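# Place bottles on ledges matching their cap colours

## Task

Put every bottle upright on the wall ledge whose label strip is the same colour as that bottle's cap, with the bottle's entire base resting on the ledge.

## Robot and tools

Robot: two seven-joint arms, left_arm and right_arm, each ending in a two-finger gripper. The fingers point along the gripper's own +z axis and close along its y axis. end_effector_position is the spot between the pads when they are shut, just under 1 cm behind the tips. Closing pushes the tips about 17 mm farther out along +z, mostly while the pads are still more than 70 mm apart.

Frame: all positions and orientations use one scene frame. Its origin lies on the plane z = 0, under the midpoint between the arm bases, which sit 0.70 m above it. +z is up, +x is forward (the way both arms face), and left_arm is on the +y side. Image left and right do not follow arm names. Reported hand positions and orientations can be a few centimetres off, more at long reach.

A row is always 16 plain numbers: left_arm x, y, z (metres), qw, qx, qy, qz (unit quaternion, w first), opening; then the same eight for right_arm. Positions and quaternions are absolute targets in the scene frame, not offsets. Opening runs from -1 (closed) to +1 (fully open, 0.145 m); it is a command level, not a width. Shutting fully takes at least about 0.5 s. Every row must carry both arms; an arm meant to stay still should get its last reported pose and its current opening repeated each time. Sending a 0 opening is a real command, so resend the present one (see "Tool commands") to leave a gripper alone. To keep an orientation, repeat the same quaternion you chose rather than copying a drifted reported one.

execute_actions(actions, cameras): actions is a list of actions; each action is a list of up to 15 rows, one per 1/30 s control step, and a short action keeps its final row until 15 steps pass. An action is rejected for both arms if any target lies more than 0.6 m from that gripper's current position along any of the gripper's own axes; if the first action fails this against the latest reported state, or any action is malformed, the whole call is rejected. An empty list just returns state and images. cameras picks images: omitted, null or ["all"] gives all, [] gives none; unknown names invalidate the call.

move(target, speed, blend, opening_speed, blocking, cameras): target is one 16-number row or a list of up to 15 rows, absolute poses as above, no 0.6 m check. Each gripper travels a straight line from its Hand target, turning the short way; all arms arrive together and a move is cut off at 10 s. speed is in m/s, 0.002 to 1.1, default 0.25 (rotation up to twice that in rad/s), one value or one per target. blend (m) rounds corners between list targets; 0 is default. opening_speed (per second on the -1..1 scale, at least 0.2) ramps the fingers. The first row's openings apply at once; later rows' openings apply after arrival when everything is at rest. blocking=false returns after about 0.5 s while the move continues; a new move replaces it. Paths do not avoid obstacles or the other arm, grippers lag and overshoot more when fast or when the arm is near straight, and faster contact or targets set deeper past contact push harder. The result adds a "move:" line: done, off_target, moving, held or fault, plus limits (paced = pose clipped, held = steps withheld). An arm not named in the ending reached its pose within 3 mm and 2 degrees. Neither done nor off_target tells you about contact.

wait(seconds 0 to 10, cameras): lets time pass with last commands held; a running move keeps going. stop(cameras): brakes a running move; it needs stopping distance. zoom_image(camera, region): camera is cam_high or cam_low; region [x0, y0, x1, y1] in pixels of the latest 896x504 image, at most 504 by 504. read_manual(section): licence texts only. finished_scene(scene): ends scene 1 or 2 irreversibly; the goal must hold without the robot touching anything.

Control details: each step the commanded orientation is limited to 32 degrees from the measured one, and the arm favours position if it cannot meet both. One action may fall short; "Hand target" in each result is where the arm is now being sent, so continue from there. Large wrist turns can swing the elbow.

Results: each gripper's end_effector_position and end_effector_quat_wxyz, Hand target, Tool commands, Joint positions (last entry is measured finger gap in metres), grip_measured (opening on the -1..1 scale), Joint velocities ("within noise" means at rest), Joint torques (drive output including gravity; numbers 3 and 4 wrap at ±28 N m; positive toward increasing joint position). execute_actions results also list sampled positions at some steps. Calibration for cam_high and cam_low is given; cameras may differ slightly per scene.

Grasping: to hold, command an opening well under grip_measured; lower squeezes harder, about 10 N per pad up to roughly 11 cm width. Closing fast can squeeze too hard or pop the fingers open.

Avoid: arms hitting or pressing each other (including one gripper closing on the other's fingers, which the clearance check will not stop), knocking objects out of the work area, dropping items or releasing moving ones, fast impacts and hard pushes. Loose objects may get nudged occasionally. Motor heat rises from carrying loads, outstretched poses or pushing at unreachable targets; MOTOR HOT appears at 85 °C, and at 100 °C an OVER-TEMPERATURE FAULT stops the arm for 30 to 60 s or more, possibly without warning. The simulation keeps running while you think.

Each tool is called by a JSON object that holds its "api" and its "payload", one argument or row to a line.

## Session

{"api": "execute_actions", "payload": {
  "actions": []
}}

{"api": "zoom_image", "payload": {
  "camera": "cam_low",
  "region": [320, 100, 640, 400]
}}

{"api": "zoom_image", "payload": {
  "camera": "cam_high",
  "region": [420, 180, 700, 420]
}}

Scene clock: 0.00 s.
left_arm: end_effector_position=(+0.2239, +0.1828, +0.6144) grip_measured=+1.00 end_effector_quat_wxyz=(-0.319, +0.395, -0.515, +0.691) | right_arm: end_effector_position=(+0.4009, -0.1655, +0.3728) grip_measured=+1.00 end_effector_quat_wxyz=(+0.260, +0.265, +0.837, +0.401)
Joint positions: left_arm=[-1.106 0.942 0.535 2.339 -0.48 -0.199 -0.367 0.145] | right_arm=[0.583 0.619 -0.841 0.925 -1.182 -0.496 -0.047 0.145]
Joint velocities: within noise
Joint torques (N m): no reading
Motor temperatures (°C): left_arm=[21 21 22 20 21 23 21] | right_arm=[20 22 21 19 20 19 21]
Hand target: left_arm +0.2239, +0.1828, +0.6144; -0.319, +0.395, -0.515, +0.691 | right_arm +0.4009, -0.1655, +0.3728; +0.260, +0.265, +0.837, +0.401
Tool commands: left_gripper/opening=+1.0 right_gripper/opening=+1.0

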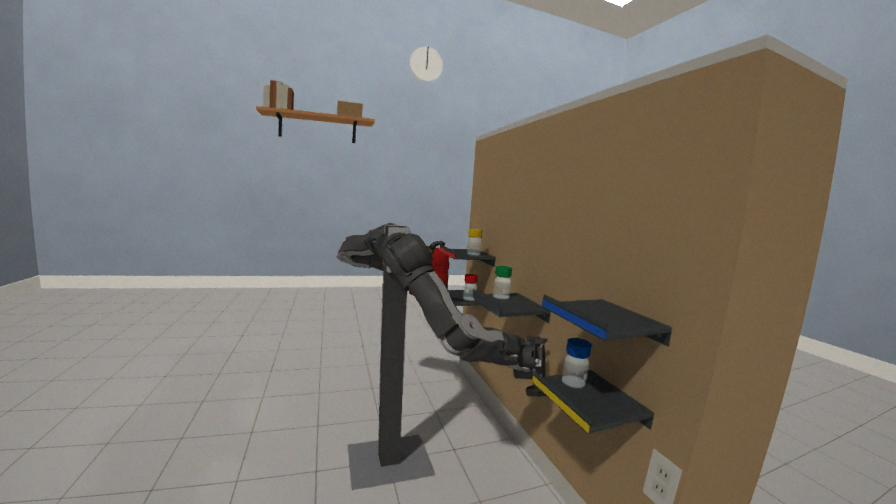

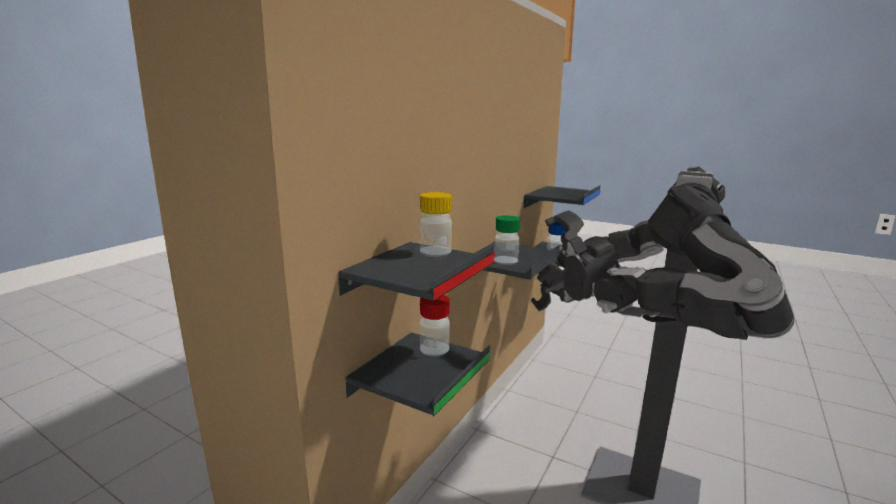

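Scaled by 1.575 from the camera's 896x504 image, which has a finer 1280x720 frame.

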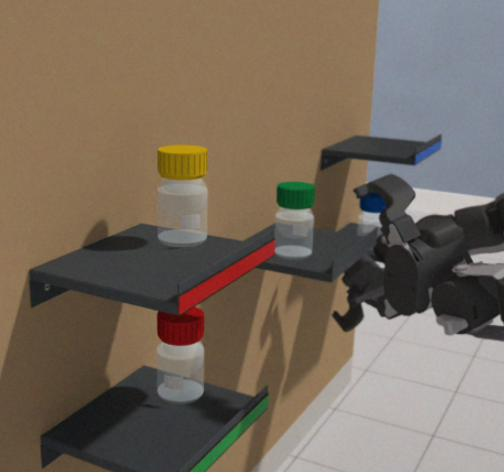

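Scaled by 1.800 from the camera's 896x504 image, which has a finer 1280x720 frame.

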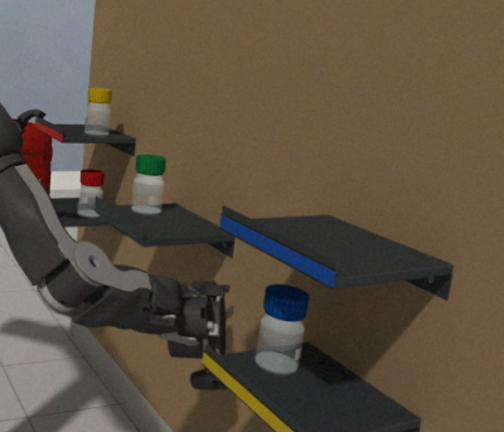

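{"api": "move", "payload": {
  "target": [
    [0.235,0.22,0.68,0,0.7071,0,0.7071,0.2,0.28,-0.19,0.40,0,0.7071,0,0.7071,0.2],
    [0.30,0.318,0.685,-0.0923,0.701,0.0923,0.701,0.2,0.28,-0.337,0.51,0.0923,0.701,-0.0923,0.701,0.2]
  ],
  "speed": 0.25,
  "blend": [0.02,0]
}}

{"api": "zoom_image", "payload": {
  "camera": "cam_high",
  "region": [420, 200, 680, 420]
}}

{"api": "zoom_image", "payload": {
  "camera": "cam_low",
  "region": [360, 140, 640, 300]
}}

Scene clock: 68.53 s.
left_arm: end_effector_position=(+0.3000, +0.3181, +0.6853) grip_measured=+0.20 end_effector_quat_wxyz=(-0.093, +0.701, +0.091, +0.701) | right_arm: end_effector_position=(+0.2801, -0.3382, +0.5115) grip_measured=+0.20 end_effector_quat_wxyz=(+0.094, +0.699, -0.091, +0.703)
Joint positions: left_arm=[-1.248 1.308 1.232 2.25 1.487 0.031 -0.69 0.09] | right_arm=[-0.507 0.553 0.327 1.839 0.63 -0.109 -0.138 0.09]
Joint velocities: within noise
Joint torques (N m): left_arm=[2.65 2.47 2.56 0.92 -0.14 -0.6 -0.01] | right_arm=[1.02 3.84 1.81 3.93 0.11 -0.3 -0.03]
Motor temperatures (°C): left_arm=[20 21 23 22 21 23 21] | right_arm=[23 23 22 19 20 19 21]
Hand target: left_arm +0.3000, +0.3179, +0.6850; -0.092, +0.701, +0.092, +0.701 | right_arm +0.2800, -0.3369, +0.5100; +0.092, +0.701, -0.092, +0.701
Off the commanded pose: left_arm 0.000 m, 0 deg | right_arm 0.002 m, 0 deg.
move: done

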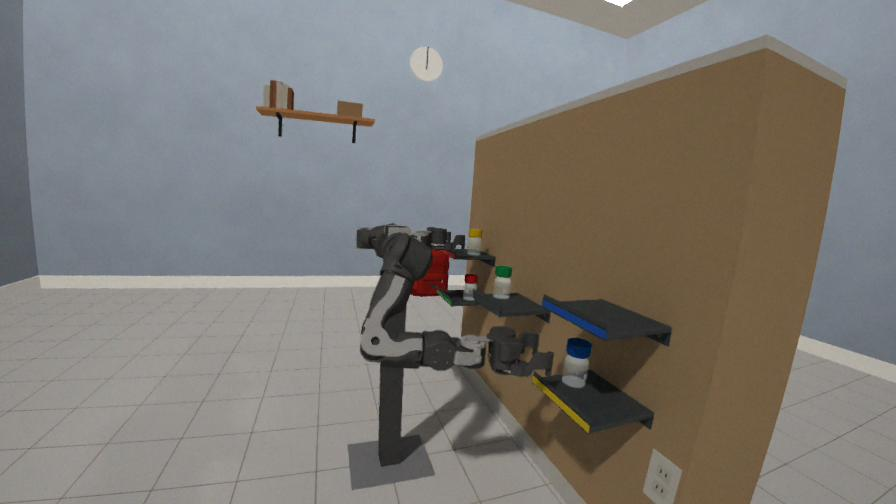

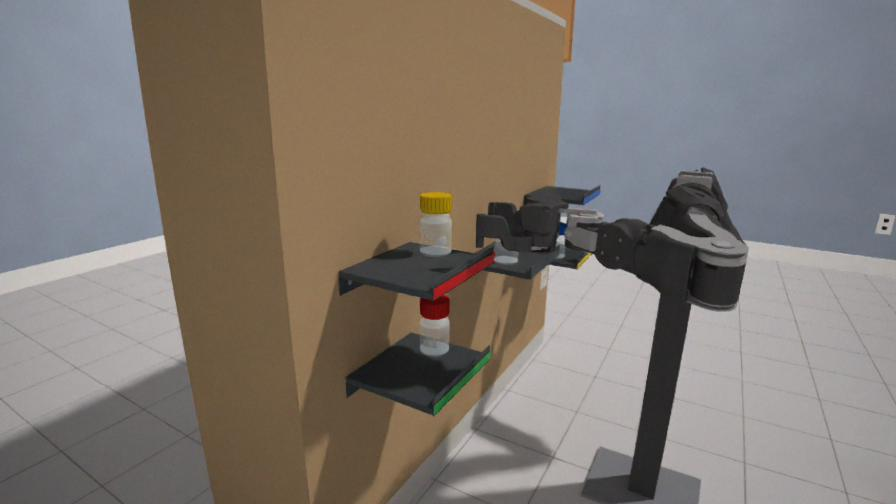

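Scaled by 1.938 from the camera's 896x504 image, which has a finer 1280x720 frame.

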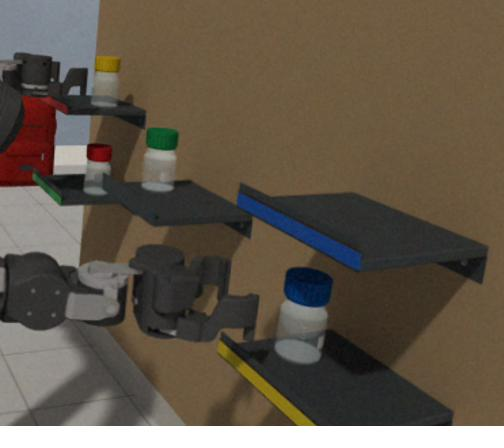

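Scaled by 1.800 from the camera's 896x504 image, which has a finer 1280x720 frame.

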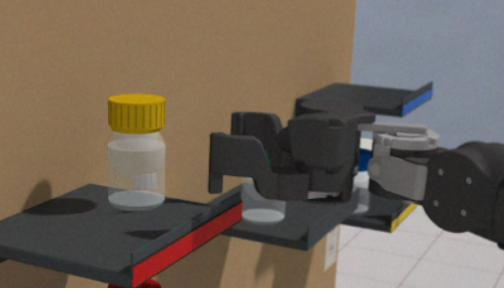

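{"api": "move", "payload": {
  "target": [
    [0.402,0.342,0.684,-0.0923,0.701,0.0923,0.701,0.2,0.374,-0.364,0.508,0.0923,0.701,-0.0923,0.701,0.2],
    [0.402,0.342,0.684,-0.0923,0.701,0.0923,0.701,-0.9,0.374,-0.364,0.508,0.0923,0.701,-0.0923,0.701,-0.9]
  ],
  "speed": 0.12,
  "opening_speed": 1.2
}}

{"api": "zoom_image", "payload": {
  "camera": "cam_high",
  "region": [420, 200, 680, 420]
}}

{"api": "zoom_image", "payload": {
  "camera": "cam_low",
  "region": [360, 140, 640, 300]
}}

Scene clock: 87.47 s.
left_arm: end_effector_position=(+0.4022, +0.3419, +0.6865) grip_measured=-0.37 end_effector_quat_wxyz=(-0.093, +0.698, +0.092, +0.704) | right_arm: end_effector_position=(+0.3742, -0.3648, +0.5103) grip_measured=-0.28 end_effector_quat_wxyz=(+0.093, +0.699, -0.093, +0.703)
Joint positions: left_arm=[-1.406 1.761 1.327 1.717 1.584 -0.093 -0.596 0.048] | right_arm=[0.024 0.632 0.105 1.409 0.626 -0.052 -0.085 0.055]
Joint velocities: within noise
Joint torques (N m): left_arm=[5.53 1.02 3.41 0.24 -0.1 -0.47 0.17] | right_arm=[3.42 5.39 2.03 3.12 0.05 -0.44 0.04]
Motor temperatures (°C): left_arm=[21 21 23 21 21 24 21] | right_arm=[22 23 22 20 20 19 21]
Hand target: left_arm +0.4020, +0.3420, +0.6839; -0.093, +0.701, +0.092, +0.701 | right_arm +0.3740, -0.3639, +0.5081; +0.092, +0.701, -0.092, +0.701
Off the commanded pose: left_arm 0.002 m, 1 deg | right_arm 0.002 m, 0 deg.
joint sent to its limit (left arm) — joint 1 (shoulder pitch), lower limit; joint 5 (forearm roll), upper limit. The joint targets still meet the commanded pose.
move: done

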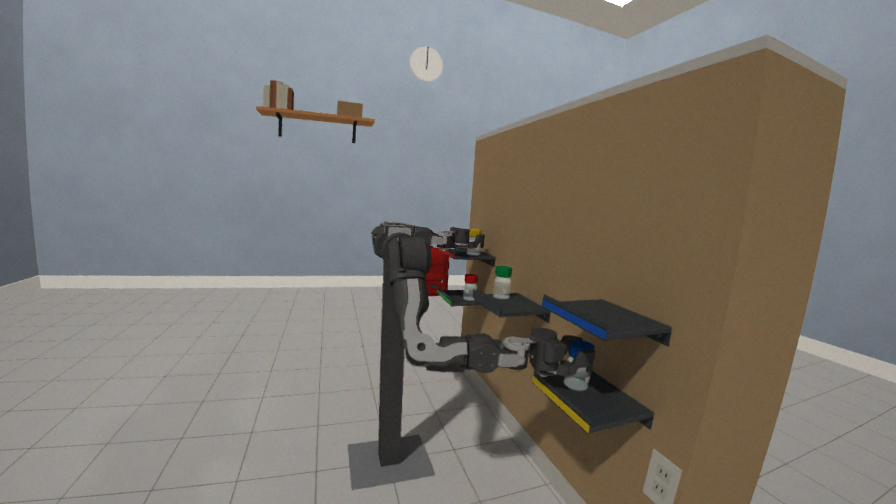

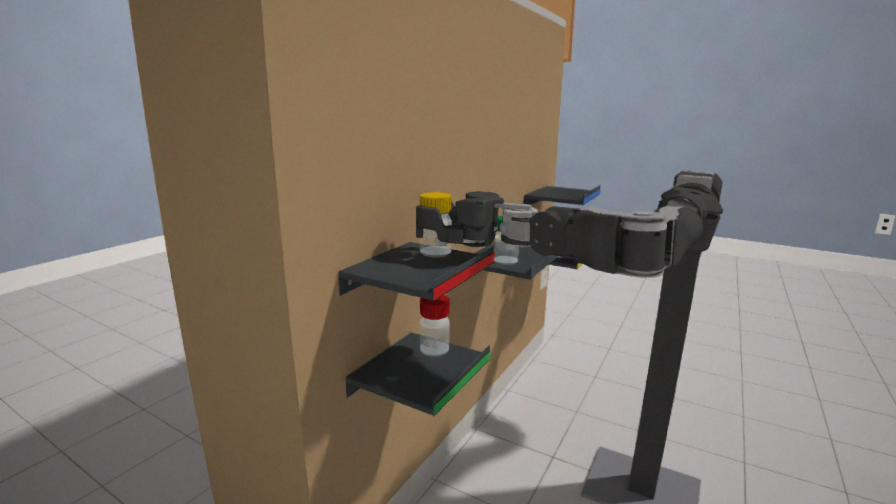

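Scaled by 1.938 from the camera's 896x504 image, which has a finer 1280x720 frame.

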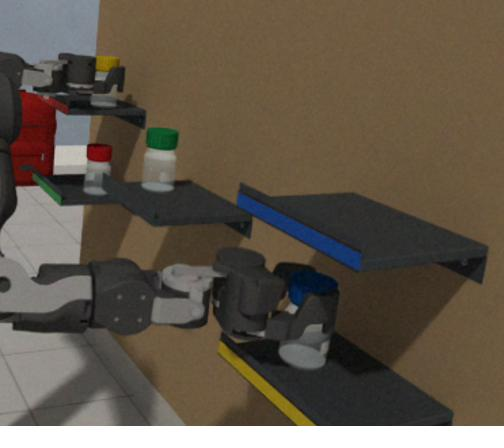

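Scaled by 1.800 from the camera's 896x504 image, which has a finer 1280x720 frame.

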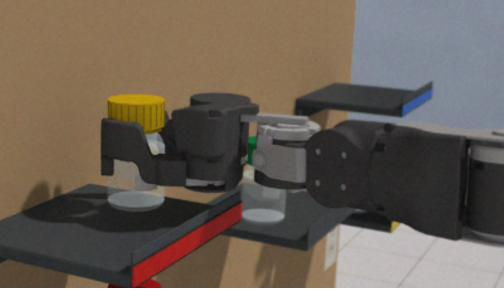

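{"api": "move", "payload": {
  "target": [
    [0.402,0.342,0.684,-0.0923,0.701,0.0923,0.701,0.2,0.374,-0.364,0.550,0.0923,0.701,-0.0923,0.701,-0.9],
    [0.28,0.31,0.69,-0.0923,0.701,0.0923,0.701,0.2,0.384,-0.21,0.555,0,0.7071,0,0.7071,-0.9],
    [0.20,0.30,0.48,0,0.83,0,0.5577,0.2,0.384,-0.208,0.755,0,0.7071,0,0.7071,-0.9],
    [0.12,0.30,0.25,0,0.99,0,0.14,0.2,0.384,-0.372,0.755,0.0923,0.701,-0.0923,0.701,-0.9]
  ],
  "speed": [0.08,0.15,0.2,0.2],
  "opening_speed": 1.2
}}

{"api": "zoom_image", "payload": {
  "camera": "cam_high",
  "region": [420, 180, 680, 400]
}}

{"api": "zoom_image", "payload": {
  "camera": "cam_low",
  "region": [360, 140, 640, 300]
}}

Scene clock: 133.23 s.
left_arm: end_effector_position=(+0.1214, +0.3009, +0.2510) grip_measured=+0.20 end_effector_quat_wxyz=(-0.002, +0.990, +0.000, +0.143) | right_arm: end_effector_position=(+0.3847, -0.3718, +0.7509) grip_measured=-0.28 end_effector_quat_wxyz=(+0.093, +0.707, -0.092, +0.695)
Joint positions: left_arm=[-0.384 0.966 -0.566 1.398 1.118 0.326 -0.173 0.09] | right_arm=[0.679 1.224 -0.152 1.669 1.321 0.58 -0.437 0.055]
Joint velocities: within noise
Joint torques (N m): left_arm=[1.41 5.05 0.69 1.72 0.09 -0.15 0.28] | right_arm=[4.52 5.87 5.01 1.52 -0.21 -0.71 0.15]
Motor temperatures (°C): left_arm=[22 21 25 21 21 24 21] | right_arm=[22 23 22 20 20 20 21]
Hand target: left_arm +0.1201, +0.3000, +0.2500; +0.000, +0.990, +0.000, +0.140 | right_arm +0.3839, -0.3719, +0.7550; +0.092, +0.701, -0.092, +0.701
Off the commanded pose: left_arm 0.002 m, 0 deg | right_arm 0.004 m, 1 deg.
move: off_target (right_arm)

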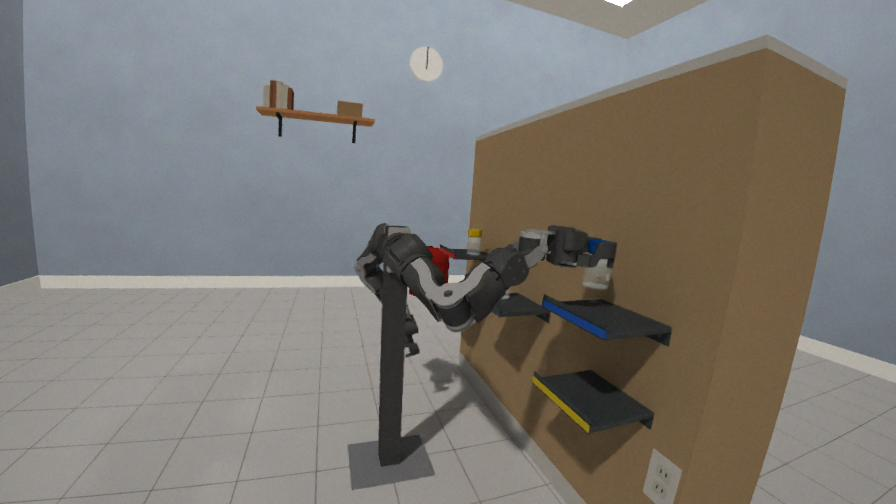

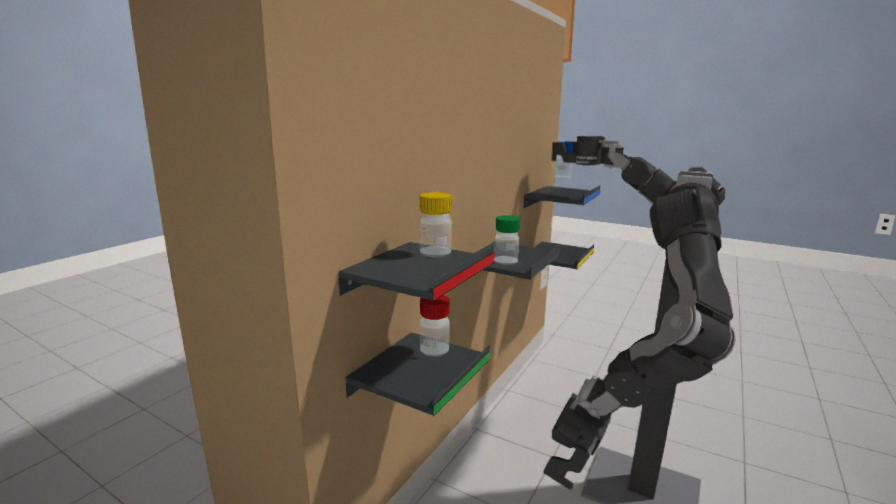

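Scaled by 1.938 from the camera's 896x504 image, which has a finer 1280x720 frame.

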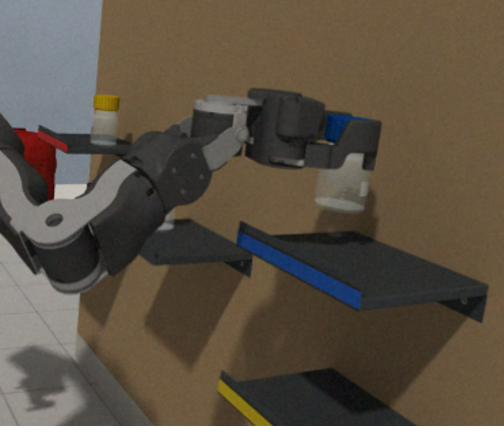

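Scaled by 1.800 from the camera's 896x504 image, which has a finer 1280x720 frame.

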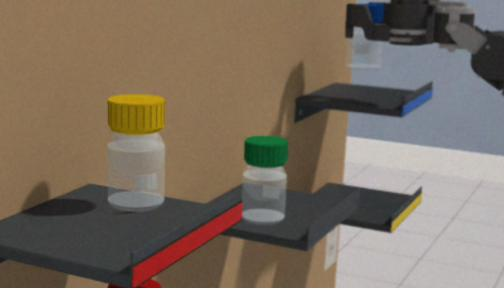

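{"api": "move", "payload": {
  "target": [
    [0.08,0.25,0.15,0,1,0,0,0.2,0.384,-0.372,0.728,0.0923,0.701,-0.0923,0.701,-0.9],
    [0.25,0.22,0.30,0,0.9239,0,0.3827,0.2,0.384,-0.372,0.702,0.0923,0.701,-0.0923,0.701,-0.9],
    [0.33,0.205,0.42,0,0.7071,0,0.7071,0.2,0.384,-0.372,0.702,0.0923,0.701,-0.0923,0.701,-0.9],
    [0.32,0.205,0.55,0,0.7071,0,0.7071,0.2,0.384,-0.372,0.702,0.0923,0.701,-0.0923,0.701,-0.9]
  ],
  "speed": [0.2,0.15,0.25,0.25],
  "blend": [0.02,0.02,0.02,0]
}}

{"api": "zoom_image", "payload": {
  "camera": "cam_high",
  "region": [500, 180, 700, 400]
}}

Scene clock: 153.37 s.
left_arm: end_effector_position=(+0.3201, +0.2039, +0.5527) grip_measured=+0.20 end_effector_quat_wxyz=(+0.002, +0.704, -0.003, +0.710) | right_arm: end_effector_position=(+0.3841, -0.3722, +0.7025) grip_measured=-0.28 end_effector_quat_wxyz=(+0.093, +0.700, -0.093, +0.701)
Joint positions: left_arm=[-0.157 0.908 -0.337 2.084 0.747 -0.061 -0.594 0.09] | right_arm=[0.369 1.259 -0.087 1.706 1.308 0.322 -0.428 0.055]
Joint velocities: within noise
Joint torques (N m): left_arm=[3.15 3.34 1.77 3.47 -0.1 -0.46 -0.05] | right_arm=[3.57 7.05 4.7 1.39 -0.08 -0.44 0.14]
Motor temperatures (°C): left_arm=[21 22 24 21 21 24 21] | right_arm=[22 24 23 20 20 20 21]
Hand target: left_arm +0.3200, +0.2050, +0.5500; +0.000, +0.707, +0.000, +0.707 | right_arm +0.3840, -0.3721, +0.7020; +0.092, +0.701, -0.092, +0.701
Off the commanded pose: left_arm 0.003 m, 1 deg | right_arm 0.000 m, 0 deg.
move: done

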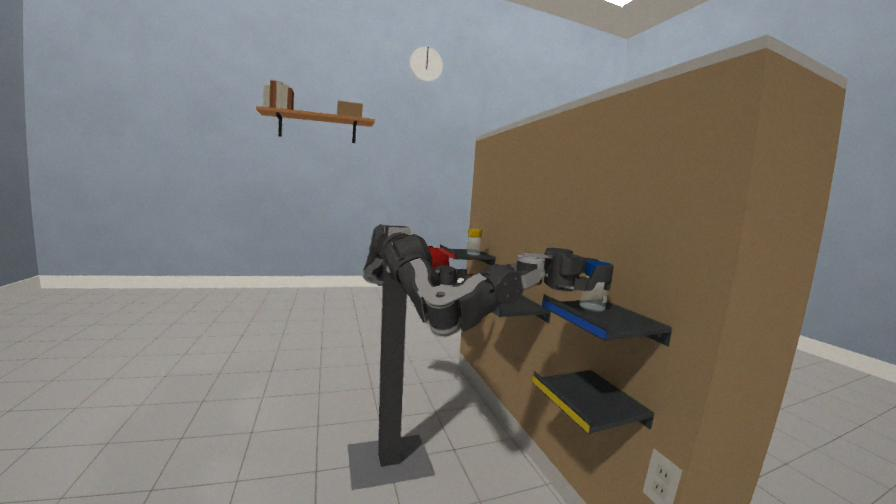

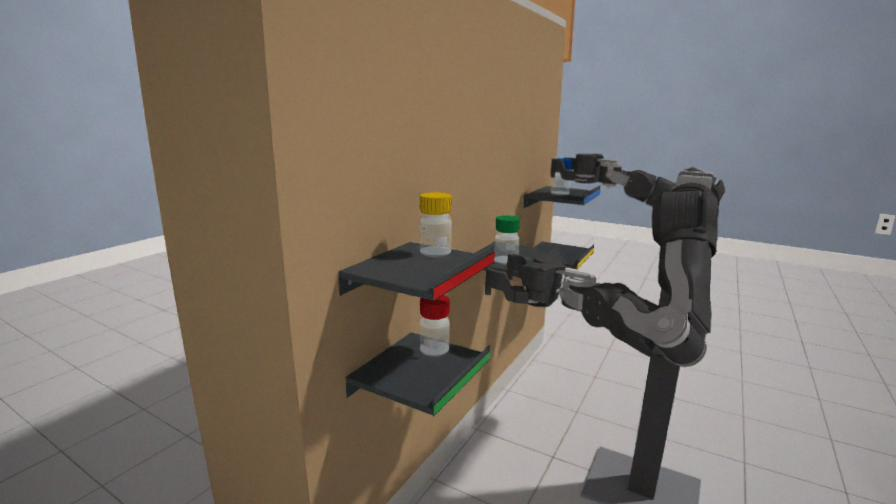

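Scaled by 2.291 from the camera's 896x504 image, which has a finer 1280x720 frame.

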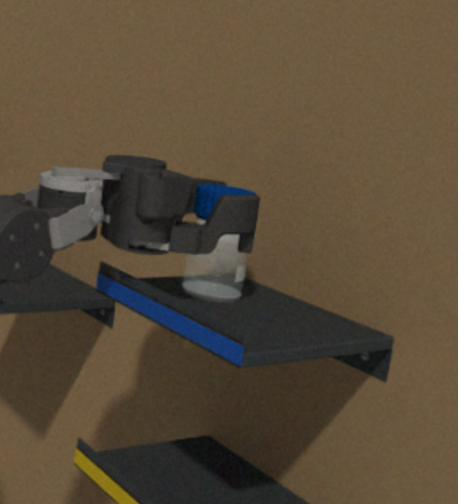

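{"api": "move", "payload": {
  "target": [
    [0.30,0.215,0.685,0,0.7071,0,0.7071,0.2,0.384,-0.372,0.695,0.0923,0.701,-0.0923,0.701,-0.9],
    [0.30,0.318,0.685,-0.0923,0.701,0.0923,0.701,0.2,0.384,-0.372,0.690,0.0923,0.701,-0.0923,0.701,-0.9]
  ],
  "speed": [0.15,0.18],
  "blend": [0.02,0]
}}

{"api": "zoom_image", "payload": {
  "camera": "cam_high",
  "region": [500, 180, 700, 400]
}}

Scene clock: 168.07 s.
left_arm: end_effector_position=(+0.3001, +0.3182, +0.6856) grip_measured=+0.20 end_effector_quat_wxyz=(-0.094, +0.700, +0.093, +0.702) | right_arm: end_effector_position=(+0.3830, -0.3719, +0.7011) grip_measured=-0.28 end_effector_quat_wxyz=(+0.093, +0.687, -0.092, +0.715)
Joint positions: left_arm=[-0.435 1.081 0.647 2.251 1.307 0.391 -0.634 0.09] | right_arm=[0.324 1.274 -0.087 1.711 1.303 0.242 -0.425 0.055]
Joint velocities: within noise
Joint torques (N m): left_arm=[2.23 4.76 2.81 1.72 -0.18 -0.53 0.23] | right_arm=[2.04 6.26 2.18 0.62 0.15 0.09 0]
Motor temperatures (°C): left_arm=[21 22 24 21 21 24 21] | right_arm=[22 24 24 19 20 20 21]
Hand target: left_arm +0.3000, +0.3180, +0.6850; -0.092, +0.701, +0.092, +0.701 | right_arm +0.3839, -0.3719, +0.6900; +0.092, +0.701, -0.092, +0.701
Off the commanded pose: left_arm 0.001 m, 0 deg | right_arm 0.011 m, 2 deg.
move: off_target (right_arm)

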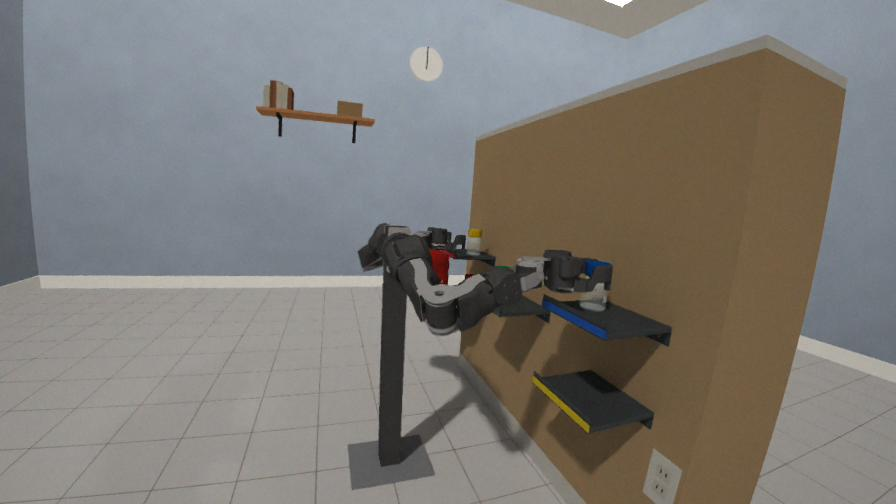

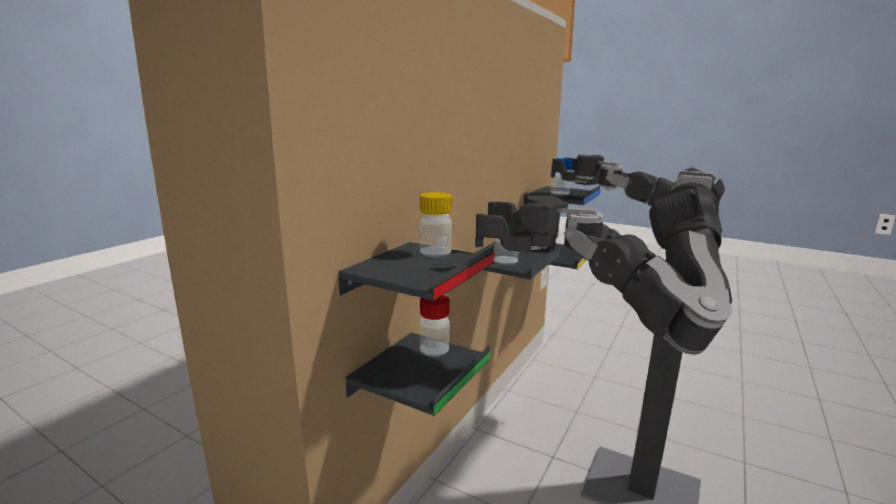

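Scaled by 2.291 from the camera's 896x504 image, which has a finer 1280x720 frame.

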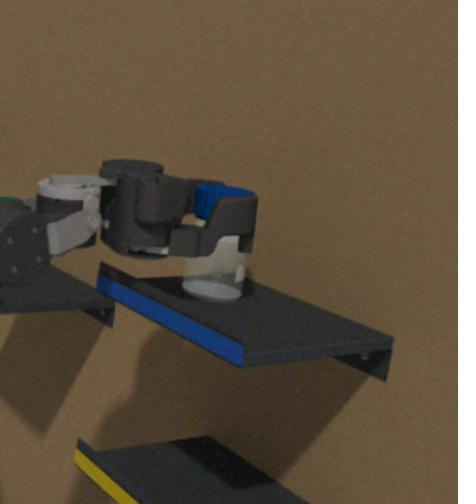

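{"api": "move", "payload": {
  "target": [
    [0.402,0.342,0.684,-0.0923,0.701,0.0923,0.701,0.2,0.384,-0.372,0.70,0.0923,0.701,-0.0923,0.701,0.2],
    [0.402,0.342,0.684,-0.0923,0.701,0.0923,0.701,-0.9,0.285,-0.345,0.704,0.0923,0.701,-0.0923,0.701,0.2],
    [0.402,0.342,0.75,-0.0923,0.701,0.0923,0.701,-0.9,0.30,-0.215,0.68,0,0.7071,0,0.7071,0.2]
  ],
  "speed": [0.12,0.12,0.12],
  "opening_speed": 1.2
}}

{"api": "zoom_image", "payload": {
  "camera": "cam_low",
  "region": [360, 120, 640, 280]
}}

{"api": "zoom_image", "payload": {
  "camera": "cam_high",
  "region": [420, 180, 700, 400]
}}

Scene clock: 188.77 s.
left_arm: end_effector_position=(+0.4015, +0.3416, +0.7506) grip_measured=-0.45 end_effector_quat_wxyz=(-0.092, +0.702, +0.090, +0.701) | right_arm: end_effector_position=(+0.2999, -0.2142, +0.6801) grip_measured=+0.20 end_effector_quat_wxyz=(-0.001, +0.708, +0.003, +0.707)
Joint positions: left_arm=[0.842 1.136 -0.334 1.69 1.308 0.568 -0.552 0.042] | right_arm=[-0.106 1.095 0.192 2.436 1.299 0.403 -0.733 0.09]
Joint velocities: within noise
Joint torques (N m): left_arm=[7.03 3.44 2.65 1.28 -0.18 -0.69 -0.05] | right_arm=[2.62 3.68 2.21 1.35 -0.32 -0.43 -0.14]
Motor temperatures (°C): left_arm=[22 22 24 21 21 24 21] | right_arm=[22 24 23 19 20 20 21]
Hand target: left_arm +0.4020, +0.3419, +0.7500; -0.092, +0.701, +0.092, +0.701 | right_arm +0.3000, -0.2150, +0.6800; +0.000, +0.707, +0.000, +0.707
Off the commanded pose: left_arm 0.001 m, 0 deg | right_arm 0.001 m, 0 deg.
move: done

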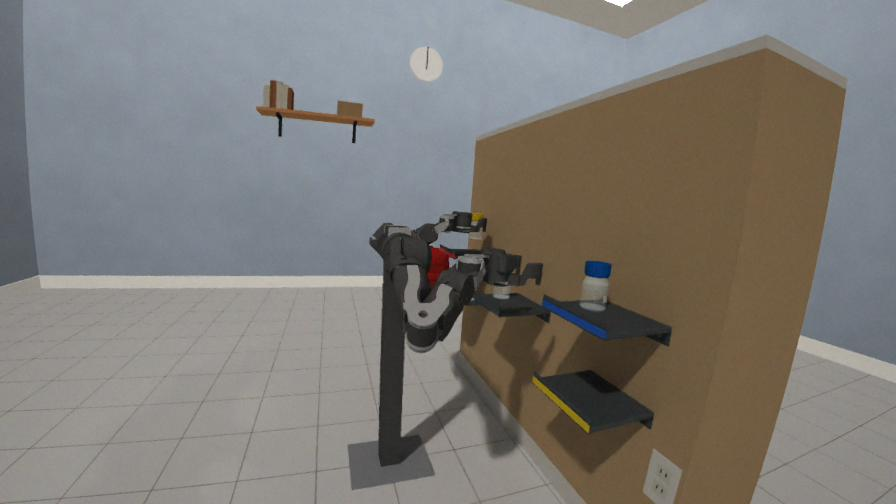

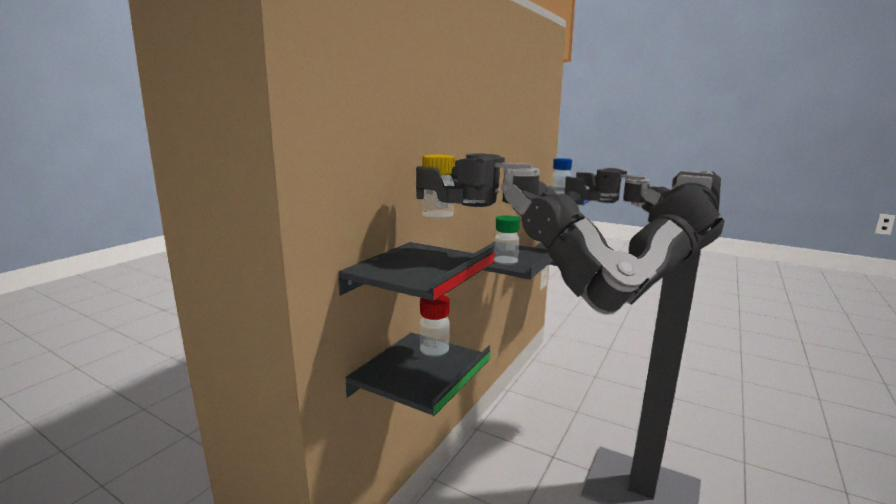

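Scaled by 1.800 from the camera's 896x504 image, which has a finer 1280x720 frame.

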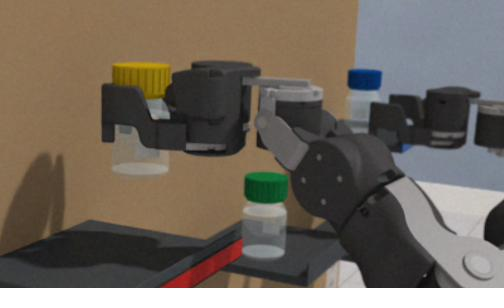

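Scaled by 1.800 from the camera's 896x504 image, which has a finer 1280x720 frame.

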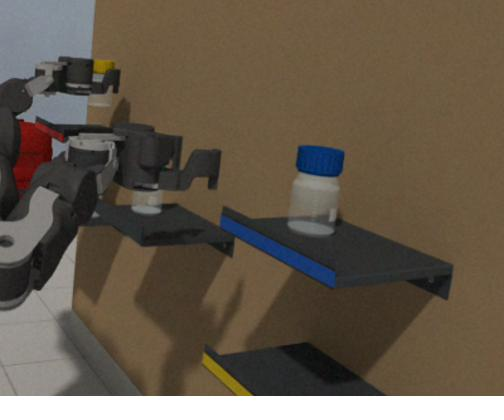

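{"api": "move", "payload": {
  "target": [
    [0.405,0.18,0.75,0,0.7071,0,0.7071,-0.9,0.30,-0.25,0.68,0,0.7071,0,0.7071,0.2],
    [0.410,-0.049,0.75,0.0308,0.7064,-0.0308,0.7064,-0.9,0.30,-0.25,0.68,0,0.7071,0,0.7071,0.2],
    [0.410,-0.049,0.615,0.0308,0.7064,-0.0308,0.7064,-0.9,0.30,-0.25,0.68,0,0.7071,0,0.7071,0.2],
    [0.410,-0.049,0.580,0.0308,0.7064,-0.0308,0.7064,-0.9,0.30,-0.25,0.68,0,0.7071,0,0.7071,0.2]
  ],
  "speed": [0.15,0.15,0.12,0.025],
  "blend": [0.02,0.01,0,0]
}}

{"api": "zoom_image", "payload": {
  "camera": "cam_low",
  "region": [440, 150, 640, 300]
}}

{"api": "zoom_image", "payload": {
  "camera": "cam_high",
  "region": [440, 220, 600, 340]
}}

Scene clock: 214.03 s.
left_arm: end_effector_position=(+0.4101, -0.0492, +0.5838) grip_measured=-0.45 end_effector_quat_wxyz=(+0.032, +0.705, -0.028, +0.708) | right_arm: end_effector_position=(+0.3001, -0.2492, +0.6793) grip_measured=+0.20 end_effector_quat_wxyz=(+0.000, +0.708, +0.000, +0.706)
Joint positions: left_arm=[0.882 0.05 -1.239 1.416 0.84 0.113 -1.116 0.042] | right_arm=[-0.357 1.061 0.51 2.352 1.287 0.402 -0.505 0.09]
Joint velocities: within noise
Joint torques (N m): left_arm=[7.71 -1.46 1.43 2.71 -0.4 -0.43 0.24] | right_arm=[1.73 4.15 4.14 1.18 -0.21 -0.45 0.18]
Motor temperatures (°C): left_arm=[24 22 24 21 22 24 21] | right_arm=[21 24 23 19 20 20 21]
Hand target: left_arm +0.4100, -0.0490, +0.5799; +0.031, +0.707, -0.031, +0.706 | right_arm +0.3000, -0.2500, +0.6801; +0.000, +0.707, +0.000, +0.707
Off the commanded pose: left_arm 0.004 m, 0 deg | right_arm 0.001 m, 0 deg.
move: off_target (left_arm)

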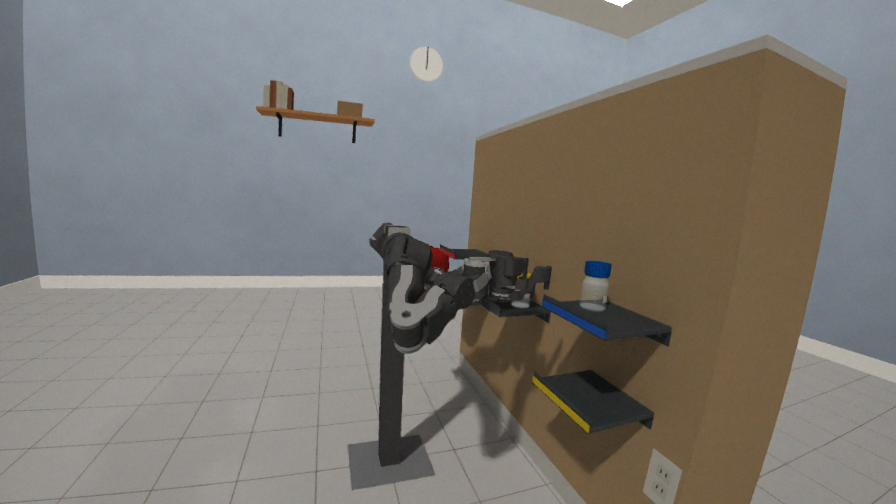

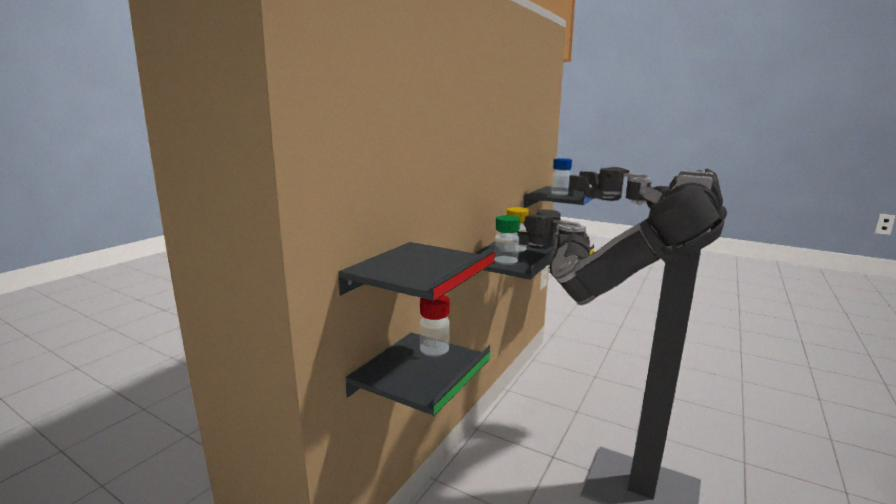

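Scaled by 2.520 from the camera's 896x504 image, which has a finer 1280x720 frame.

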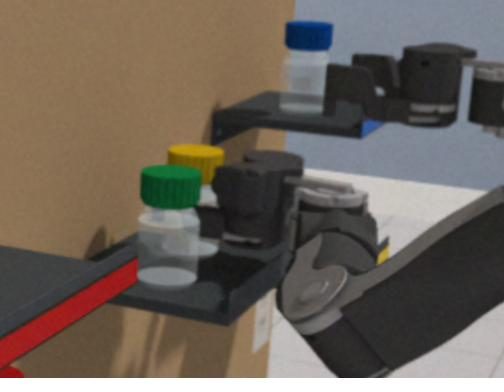

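Scaled by 3.150 from the camera's 896x504 image, which has a finer 1280x720 frame.

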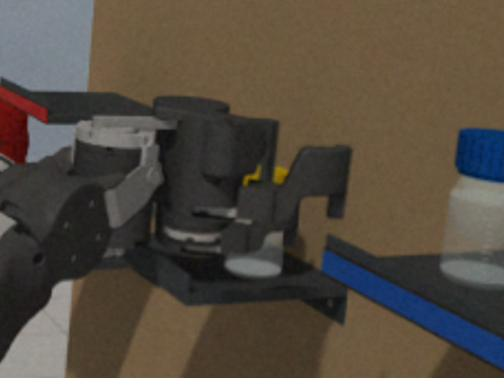

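{"api": "move", "payload": {
  "target": [0.410,-0.049,0.574,0.0308,0.7064,-0.0308,0.7064,-0.9,0.30,-0.25,0.68,0,0.7071,0,0.7071,0.2],
  "speed": 0.025,
  "cameras": ["cam_high"]
}}

Scene clock: 223.07 s.
left_arm: end_effector_position=(+0.4105, -0.0491, +0.5831) grip_measured=-0.46 end_effector_quat_wxyz=(+0.033, +0.697, -0.027, +0.716) | right_arm: end_effector_position=(+0.3001, -0.2492, +0.6793) grip_measured=+0.20 end_effector_quat_wxyz=(+0.000, +0.708, +0.000, +0.706)
Joint positions: left_arm=[0.876 0.05 -1.245 1.404 0.816 0.088 -1.107 0.041] | right_arm=[-0.357 1.061 0.51 2.352 1.287 0.402 -0.505 0.09]
Joint velocities: within noise
Joint torques (N m): left_arm=[6.18 -1.75 1.55 2.3 -0.04 -0.19 0.21] | right_arm=[1.7 4.13 4.12 1.16 -0.22 -0.43 0.15]
Motor temperatures (°C): left_arm=[24 22 24 21 22 24 21] | right_arm=[21 24 23 19 20 20 21]
Hand target: left_arm +0.4099, -0.0489, +0.5742; +0.031, +0.706, -0.031, +0.707 | right_arm +0.3000, -0.2500, +0.6801; +0.000, +0.707, +0.000, +0.707
Off the commanded pose: left_arm 0.009 m, 2 deg | right_arm 0.001 m, 0 deg.
move: off_target (left_arm)
Images, in order (width x height): cam_high 896x504.

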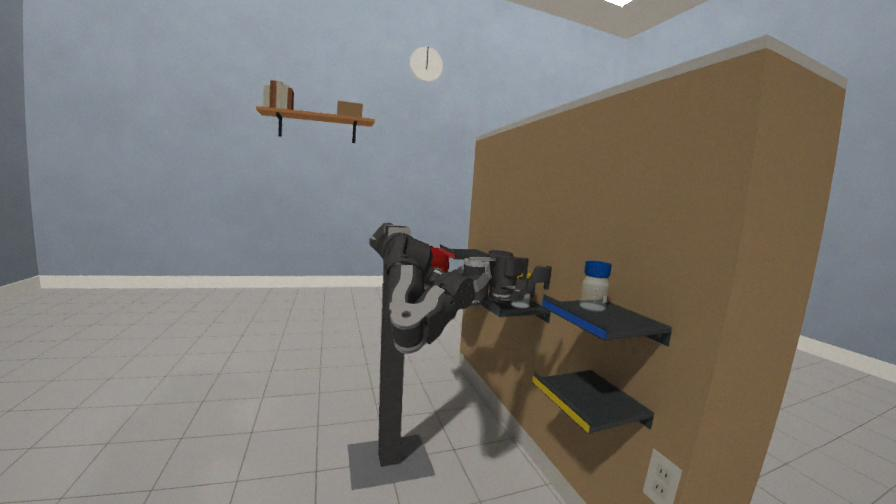

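{"api": "move", "payload": {
  "target": [
    [0.410,-0.049,0.583,0.0308,0.7064,-0.0308,0.7064,0.2,0.30,-0.25,0.68,0,0.7071,0,0.7071,0.2],
    [0.315,-0.041,0.590,0.0308,0.7064,-0.0308,0.7064,0.2,0.30,-0.25,0.68,0,0.7071,0,0.7071,0.2],
    [0.31,0.15,0.61,0,0.7071,0,0.7071,0.2,0.33,-0.205,0.65,0,0.7071,0,0.7071,0.2],
    [0.33,0.205,0.50,0,0.7071,0,0.7071,0.2,0.32,-0.07,0.608,-0.0698,0.7037,0.0698,0.7037,0.2],
    [0.298,0.318,0.495,-0.0923,0.701,0.0923,0.701,0.2,0.32,-0.07,0.608,-0.0698,0.7037,0.0698,0.7037,0.2]
  ],
  "speed": [0.1,0.12,0.2,0.18,0.18],
  "blend": [0,0,0.02,0.02,0],
  "opening_speed": 1.2
}}

{"api": "zoom_image", "payload": {
  "camera": "cam_low",
  "region": [400, 180, 640, 380]
}}

{"api": "zoom_image", "payload": {
  "camera": "cam_high",
  "region": [440, 220, 600, 340]
}}

Scene clock: 252.73 s.
left_arm: end_effector_position=(+0.2982, +0.3181, +0.4957) grip_measured=+0.20 end_effector_quat_wxyz=(-0.093, +0.701, +0.090, +0.701) | right_arm: end_effector_position=(+0.3196, -0.0697, +0.6094) grip_measured=+0.20 end_effector_quat_wxyz=(-0.073, +0.702, +0.070, +0.705)
Joint positions: left_arm=[0.199 1.319 -1.089 1.782 0.994 -0.749 -0.873 0.09] | right_arm=[0.346 0.59 -0.778 2.244 0.724 0.394 -0.855 0.09]
Joint velocities: within noise
Joint torques (N m): left_arm=[3.73 5.45 2.13 2.11 -0.12 -0.55 0.08] | right_arm=[3.63 0.54 1.92 2.65 -0.37 -0.16 -0.11]
Motor temperatures (°C): left_arm=[24 22 24 21 21 24 21] | right_arm=[21 24 23 19 20 20 21]
Hand target: left_arm +0.2980, +0.3180, +0.4950; -0.092, +0.701, +0.092, +0.701 | right_arm +0.3200, -0.0700, +0.6080; -0.070, +0.704, +0.070, +0.704
Off the commanded pose: left_arm 0.001 m, 0 deg | right_arm 0.002 m, 0 deg.
move: done

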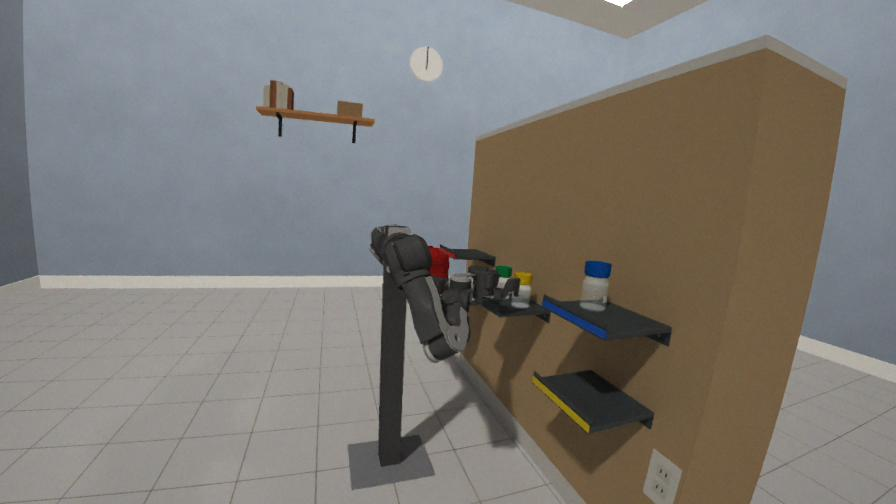

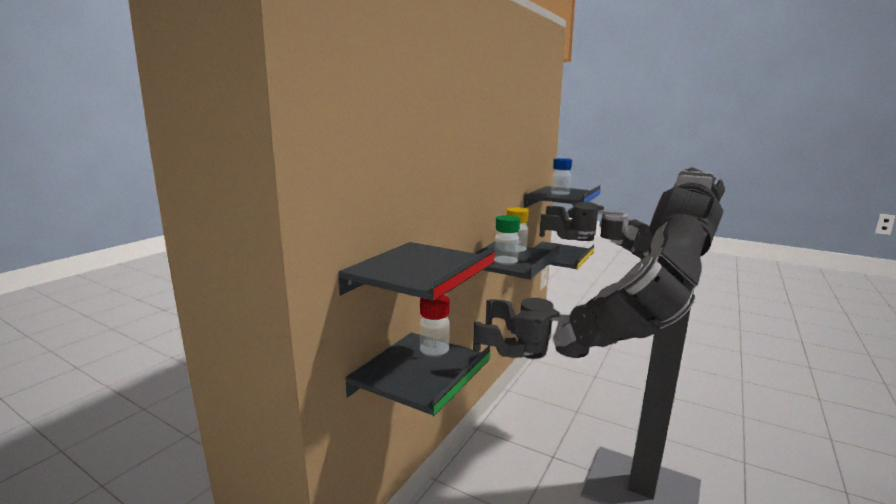

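Scaled by 2.100 from the camera's 896x504 image, which has a finer 1280x720 frame.

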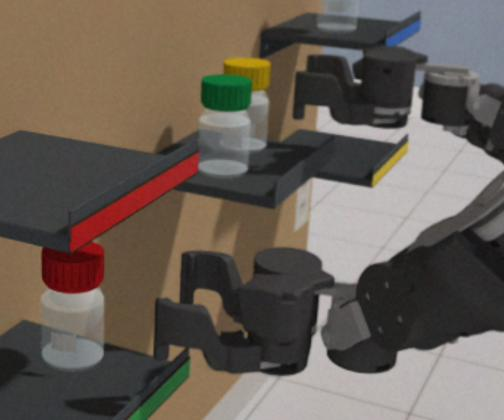

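Scaled by 3.150 from the camera's 896x504 image, which has a finer 1280x720 frame.

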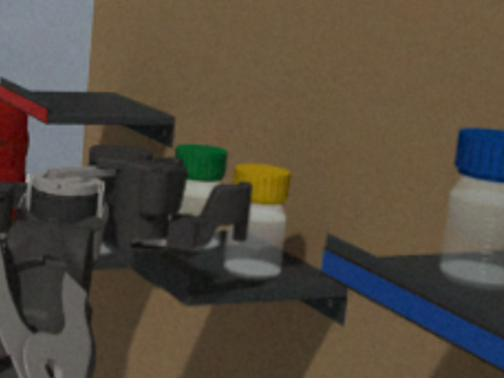

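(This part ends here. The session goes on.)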